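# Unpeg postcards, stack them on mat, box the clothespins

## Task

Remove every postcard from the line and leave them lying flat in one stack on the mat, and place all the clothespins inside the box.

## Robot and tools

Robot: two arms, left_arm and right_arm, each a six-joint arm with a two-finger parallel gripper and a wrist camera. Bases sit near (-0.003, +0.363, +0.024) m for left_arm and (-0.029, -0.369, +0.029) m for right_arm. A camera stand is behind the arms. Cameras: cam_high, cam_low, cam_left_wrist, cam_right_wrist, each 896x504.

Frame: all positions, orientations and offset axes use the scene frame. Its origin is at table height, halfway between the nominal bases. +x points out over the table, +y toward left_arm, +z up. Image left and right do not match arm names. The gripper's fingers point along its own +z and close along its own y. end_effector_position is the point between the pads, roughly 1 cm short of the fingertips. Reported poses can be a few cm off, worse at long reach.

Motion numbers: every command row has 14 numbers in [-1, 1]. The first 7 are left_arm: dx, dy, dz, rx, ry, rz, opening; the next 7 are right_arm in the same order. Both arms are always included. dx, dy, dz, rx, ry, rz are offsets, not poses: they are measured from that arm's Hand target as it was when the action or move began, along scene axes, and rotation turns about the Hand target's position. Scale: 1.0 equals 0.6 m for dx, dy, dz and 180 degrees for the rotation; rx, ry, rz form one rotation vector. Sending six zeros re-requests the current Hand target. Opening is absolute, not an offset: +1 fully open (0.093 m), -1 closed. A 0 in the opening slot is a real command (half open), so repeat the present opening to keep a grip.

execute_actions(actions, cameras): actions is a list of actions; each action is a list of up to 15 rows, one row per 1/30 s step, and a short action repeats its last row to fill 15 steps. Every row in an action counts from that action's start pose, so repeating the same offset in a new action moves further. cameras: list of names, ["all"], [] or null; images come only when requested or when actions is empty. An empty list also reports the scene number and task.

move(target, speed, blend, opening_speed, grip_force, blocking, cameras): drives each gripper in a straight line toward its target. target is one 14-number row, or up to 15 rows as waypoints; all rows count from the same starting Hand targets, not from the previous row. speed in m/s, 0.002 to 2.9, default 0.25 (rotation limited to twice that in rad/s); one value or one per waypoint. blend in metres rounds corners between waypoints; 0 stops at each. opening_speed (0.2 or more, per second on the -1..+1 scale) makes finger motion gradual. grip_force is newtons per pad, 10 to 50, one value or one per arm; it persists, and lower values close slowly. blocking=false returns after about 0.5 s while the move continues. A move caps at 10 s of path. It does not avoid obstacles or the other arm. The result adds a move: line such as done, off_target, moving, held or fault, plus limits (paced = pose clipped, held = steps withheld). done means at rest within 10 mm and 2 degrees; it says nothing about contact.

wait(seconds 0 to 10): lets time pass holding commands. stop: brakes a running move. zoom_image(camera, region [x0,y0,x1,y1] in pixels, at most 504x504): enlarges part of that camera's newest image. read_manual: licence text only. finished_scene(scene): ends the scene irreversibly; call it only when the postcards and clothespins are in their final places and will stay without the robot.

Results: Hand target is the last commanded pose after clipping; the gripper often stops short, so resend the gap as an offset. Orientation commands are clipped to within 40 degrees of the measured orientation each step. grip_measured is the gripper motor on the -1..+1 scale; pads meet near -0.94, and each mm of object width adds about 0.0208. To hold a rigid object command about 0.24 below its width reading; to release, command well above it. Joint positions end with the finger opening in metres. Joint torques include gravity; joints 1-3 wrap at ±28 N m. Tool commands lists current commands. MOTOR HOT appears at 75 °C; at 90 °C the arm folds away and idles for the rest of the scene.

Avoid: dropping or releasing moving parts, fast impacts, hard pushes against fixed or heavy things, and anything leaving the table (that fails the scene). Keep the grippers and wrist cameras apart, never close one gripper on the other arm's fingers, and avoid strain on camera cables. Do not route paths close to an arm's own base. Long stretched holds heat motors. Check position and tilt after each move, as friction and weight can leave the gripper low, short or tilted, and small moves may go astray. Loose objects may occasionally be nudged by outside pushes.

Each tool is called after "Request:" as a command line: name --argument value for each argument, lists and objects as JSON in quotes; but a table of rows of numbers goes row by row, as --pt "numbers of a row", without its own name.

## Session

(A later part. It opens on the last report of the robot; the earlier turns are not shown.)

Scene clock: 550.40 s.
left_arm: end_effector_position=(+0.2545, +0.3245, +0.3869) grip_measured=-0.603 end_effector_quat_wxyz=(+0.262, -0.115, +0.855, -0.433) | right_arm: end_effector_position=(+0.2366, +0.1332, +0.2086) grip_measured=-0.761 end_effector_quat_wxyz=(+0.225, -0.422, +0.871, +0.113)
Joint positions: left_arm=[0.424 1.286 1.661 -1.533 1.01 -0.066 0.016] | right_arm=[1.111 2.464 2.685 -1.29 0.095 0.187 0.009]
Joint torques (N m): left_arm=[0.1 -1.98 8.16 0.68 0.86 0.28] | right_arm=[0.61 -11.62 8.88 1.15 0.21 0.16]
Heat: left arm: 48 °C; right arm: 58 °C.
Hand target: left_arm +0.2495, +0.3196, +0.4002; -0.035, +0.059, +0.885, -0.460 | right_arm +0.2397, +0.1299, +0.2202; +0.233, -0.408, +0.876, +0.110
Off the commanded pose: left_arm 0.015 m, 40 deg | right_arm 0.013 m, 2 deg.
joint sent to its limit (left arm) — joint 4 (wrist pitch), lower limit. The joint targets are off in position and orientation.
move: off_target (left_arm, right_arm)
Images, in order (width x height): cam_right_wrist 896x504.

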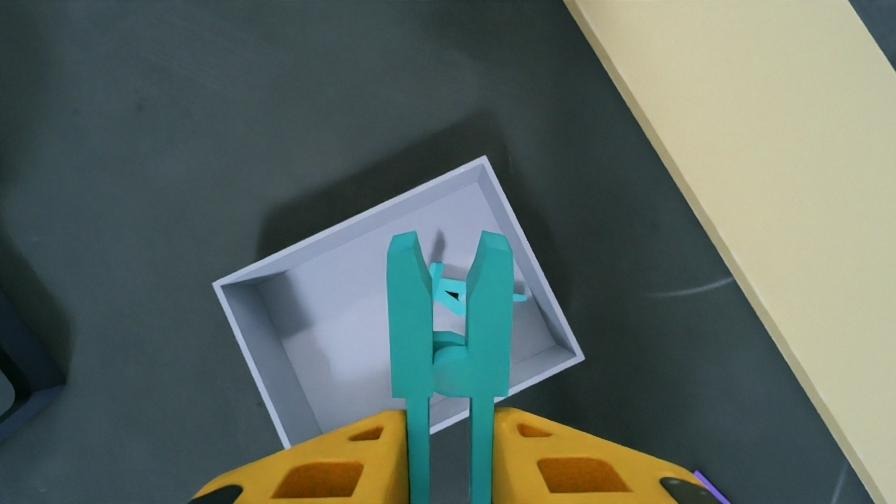

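Request:
move --pt "0 0 0 0 0 0 -0.6 -0.035 0.025 0 0 0 0 -1" --pt "0 0 0 0 0 0 -0.6 -0.035 0.025 -0.255 0 0 0 -1" --blend '[0.01,0]' --speed 0.12 --cameras '["cam_right_wrist"]'

Scene clock: 552.83 s.
left_arm: end_effector_position=(+0.2545, +0.3245, +0.3869) grip_measured=-0.603 end_effector_quat_wxyz=(+0.262, -0.115, +0.855, -0.433) | right_arm: end_effector_position=(+0.2061, +0.1375, +0.0474) grip_measured=-0.761 end_effector_quat_wxyz=(+0.199, -0.428, +0.876, +0.093)
Joint positions: left_arm=[0.424 1.286 1.661 -1.533 1.01 -0.066 0.016] | right_arm=[1.171 2.385 1.918 -0.675 0.12 0.237 0.009]
Joint torques (N m): left_arm=[0.08 -2 8.18 0.67 0.87 0.29] | right_arm=[-0.14 -14.24 5.01 1.79 0.24 0.13]
Heat: left arm: 48 °C; right arm: 58 °C.
Hand target: left_arm +0.2495, +0.3196, +0.4002; -0.035, +0.059, +0.885, -0.460 | right_arm +0.2187, +0.1449, +0.0672; +0.233, -0.408, +0.876, +0.110
Off the commanded pose: left_arm 0.015 m, 40 deg | right_arm 0.025 m, 5 deg.
joint sent to its limit (left arm) — joint 4 (wrist pitch), lower limit. The joint targets are off in position and orientation.
move: off_target (left_arm, right_arm)
Images, in order (width x height): cam_right_wrist 896x504.

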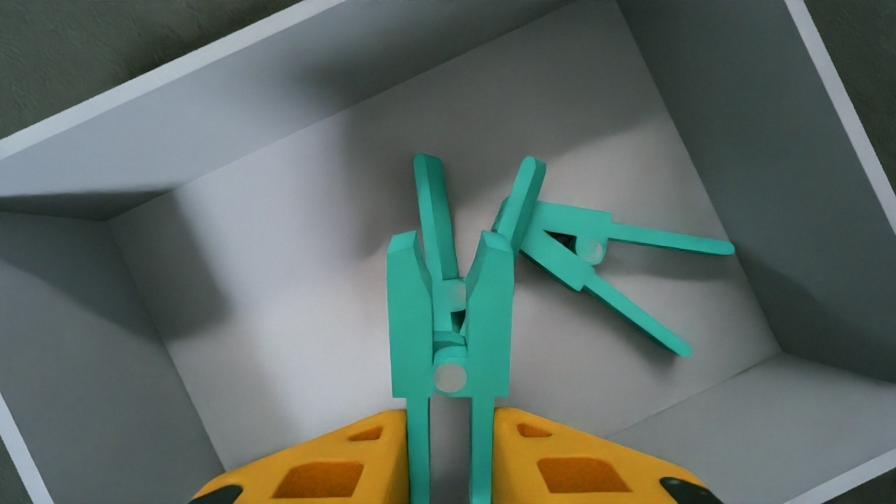

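Request:
move --target '[0,0,0,0,0,0,-0.6,0,0,0,0,0,0,0.0]' --opening_speed 0.6 --cameras '[]'

Request:
move --target '[0,0,0,0,0,0,-0.6,0,0,0.33,0,0,0,0.0]' --speed 0.12 --cameras '["cam_right_wrist"]'

Scene clock: 555.10 s.
left_arm: end_effector_position=(+0.2545, +0.3245, +0.3869) grip_measured=-0.603 end_effector_quat_wxyz=(+0.262, -0.115, +0.855, -0.433) | right_arm: end_effector_position=(+0.2061, +0.1397, +0.0483) grip_measured=-0.003 end_effector_quat_wxyz=(+0.202, -0.428, +0.875, +0.096)
Joint positions: left_arm=[0.424 1.286 1.661 -1.533 1.01 -0.066 0.016] | right_arm=[1.172 2.385 1.918 -0.666 0.12 0.237 0.045]
Joint torques (N m): left_arm=[0.06 -2.03 8.18 0.68 0.87 0.28] | right_arm=[-0.18 -14.2 5.04 1.74 0.23 0.12]
Heat: left arm: 48 °C; right arm: 59 °C.
Hand target: left_arm +0.2495, +0.3196, +0.4002; -0.035, +0.059, +0.885, -0.460 | right_arm +0.2187, +0.1449, +0.0672; +0.233, -0.408, +0.876, +0.110
Off the commanded pose: left_arm 0.015 m, 40 deg | right_arm 0.023 m, 5 deg.
joint sent to its limit (left arm) — joint 4 (wrist pitch), lower limit. The joint targets are off in position and orientation.
move: off_target (left_arm, right_arm)
No camera images: "cameras" was empty.

Scene clock: 557.57 s.
left_arm: end_effector_position=(+0.2545, +0.3245, +0.3869) grip_measured=-0.603 end_effector_quat_wxyz=(+0.262, -0.115, +0.855, -0.433) | right_arm: end_effector_position=(+0.2117, +0.1532, +0.2529) grip_measured=-0.002 end_effector_quat_wxyz=(+0.268, -0.413, +0.857, +0.154)
Joint positions: left_arm=[0.424 1.286 1.661 -1.533 1.01 -0.066 0.016] | right_arm=[1.172 2.47 2.83 -1.313 0.12 0.237 0.045]
Joint torques (N m): left_arm=[0.06 -1.99 8.2 0.66 0.86 0.29] | right_arm=[-0.21 -11.99 8.09 1.31 0.21 -0.02]
Heat: left arm: 48 °C; right arm: 59 °C.
Hand target: left_arm +0.2495, +0.3196, +0.4002; -0.035, +0.059, +0.885, -0.460 | right_arm +0.2187, +0.1449, +0.2652; +0.233, -0.408, +0.876, +0.110
Off the commanded pose: left_arm 0.015 m, 40 deg | right_arm 0.016 m, 7 deg.
elbow stopped short (right arm): the move would have taken joint 3 (elbow) straighter than the controller allows.
joint sent to its limit (left arm) — joint 4 (wrist pitch), lower limit. The joint targets are off in position and orientation.
move: off_target (left_arm, right_arm)
Images, in order (width x height): cam_right_wrist 896x504.

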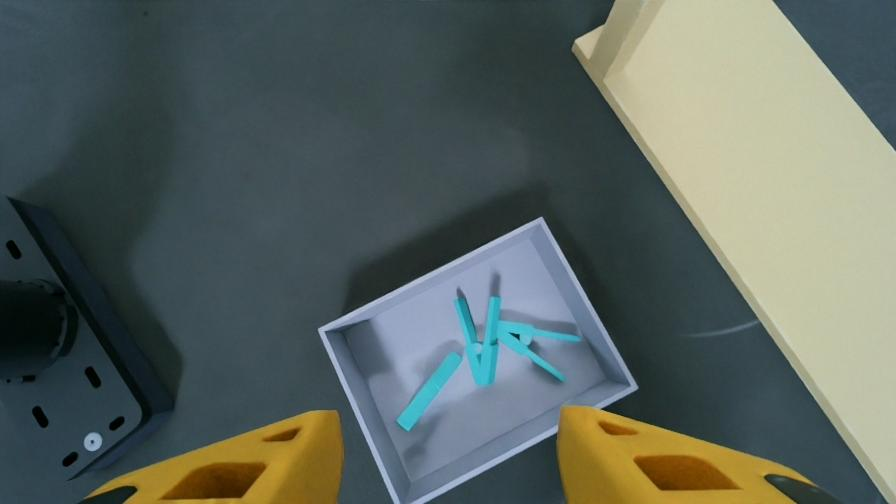

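Request:
move --target '[0,0,0,0,0,0,-0.6,0.1,-0.75,0.2,0,0,0,0.0]' --cameras '["cam_high"]'

Request:
zoom_image --camera "cam_high" --region '[470, 180, 590, 340]'

Scene clock: 560.70 s.
left_arm: end_effector_position=(+0.2545, +0.3245, +0.3869) grip_measured=-0.603 end_effector_quat_wxyz=(+0.262, -0.115, +0.855, -0.433) | right_arm: end_effector_position=(+0.2903, -0.3100, +0.3686) grip_measured=-0.002 end_effector_quat_wxyz=(+0.291, -0.374, +0.877, +0.081)
Joint positions: left_arm=[0.424 1.286 1.661 -1.533 1.01 -0.066 0.016] | right_arm=[-0.009 1.559 2.03 -1.542 -0.371 -0.717 0.045]
Joint torques (N m): left_arm=[0.09 -2.02 8.24 0.66 0.88 0.29] | right_arm=[-0.02 -6.32 7.17 1.11 -0.46 -0.13]
Heat: left arm: 48 °C; right arm: 59 °C.
Hand target: left_arm +0.2495, +0.3196, +0.4002; -0.035, +0.059, +0.885, -0.460 | right_arm +0.2787, -0.3051, +0.3852; +0.233, -0.408, +0.876, +0.110
Off the commanded pose: left_arm 0.015 m, 40 deg | right_arm 0.021 m, 8 deg.
joint sent to its limit (left arm) — joint 4 (wrist pitch), lower limit. The joint targets are off in position and orientation.
joint sent to its limit (right arm) — joint 4 (wrist pitch), lower limit. The joint targets are off in position and orientation.
move: off_target (left_arm, right_arm)
Images, in order (width x height): cam_high 896x504.

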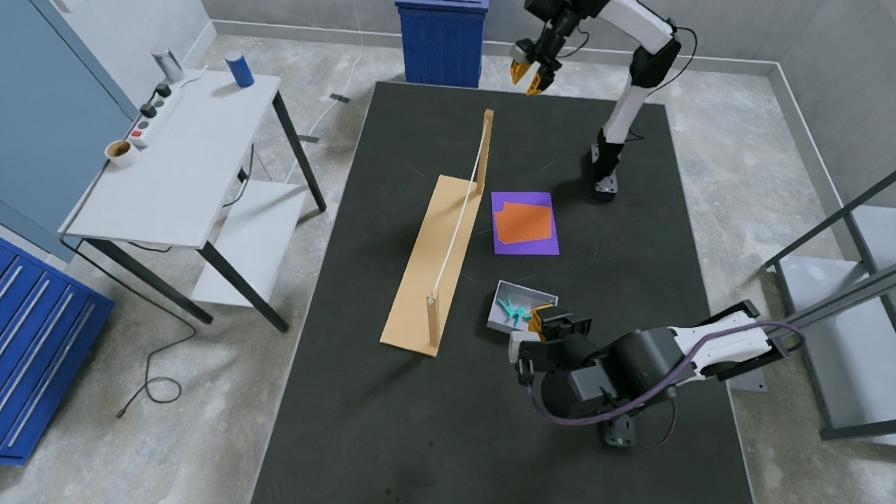

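Scaled by 3.150 from the camera's 896x504 image, which has a finer 1280x720 frame.

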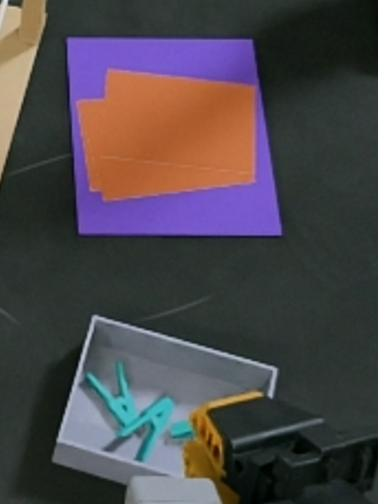

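Request:
finished_scene --scene 2

The scene is finished: the task was done.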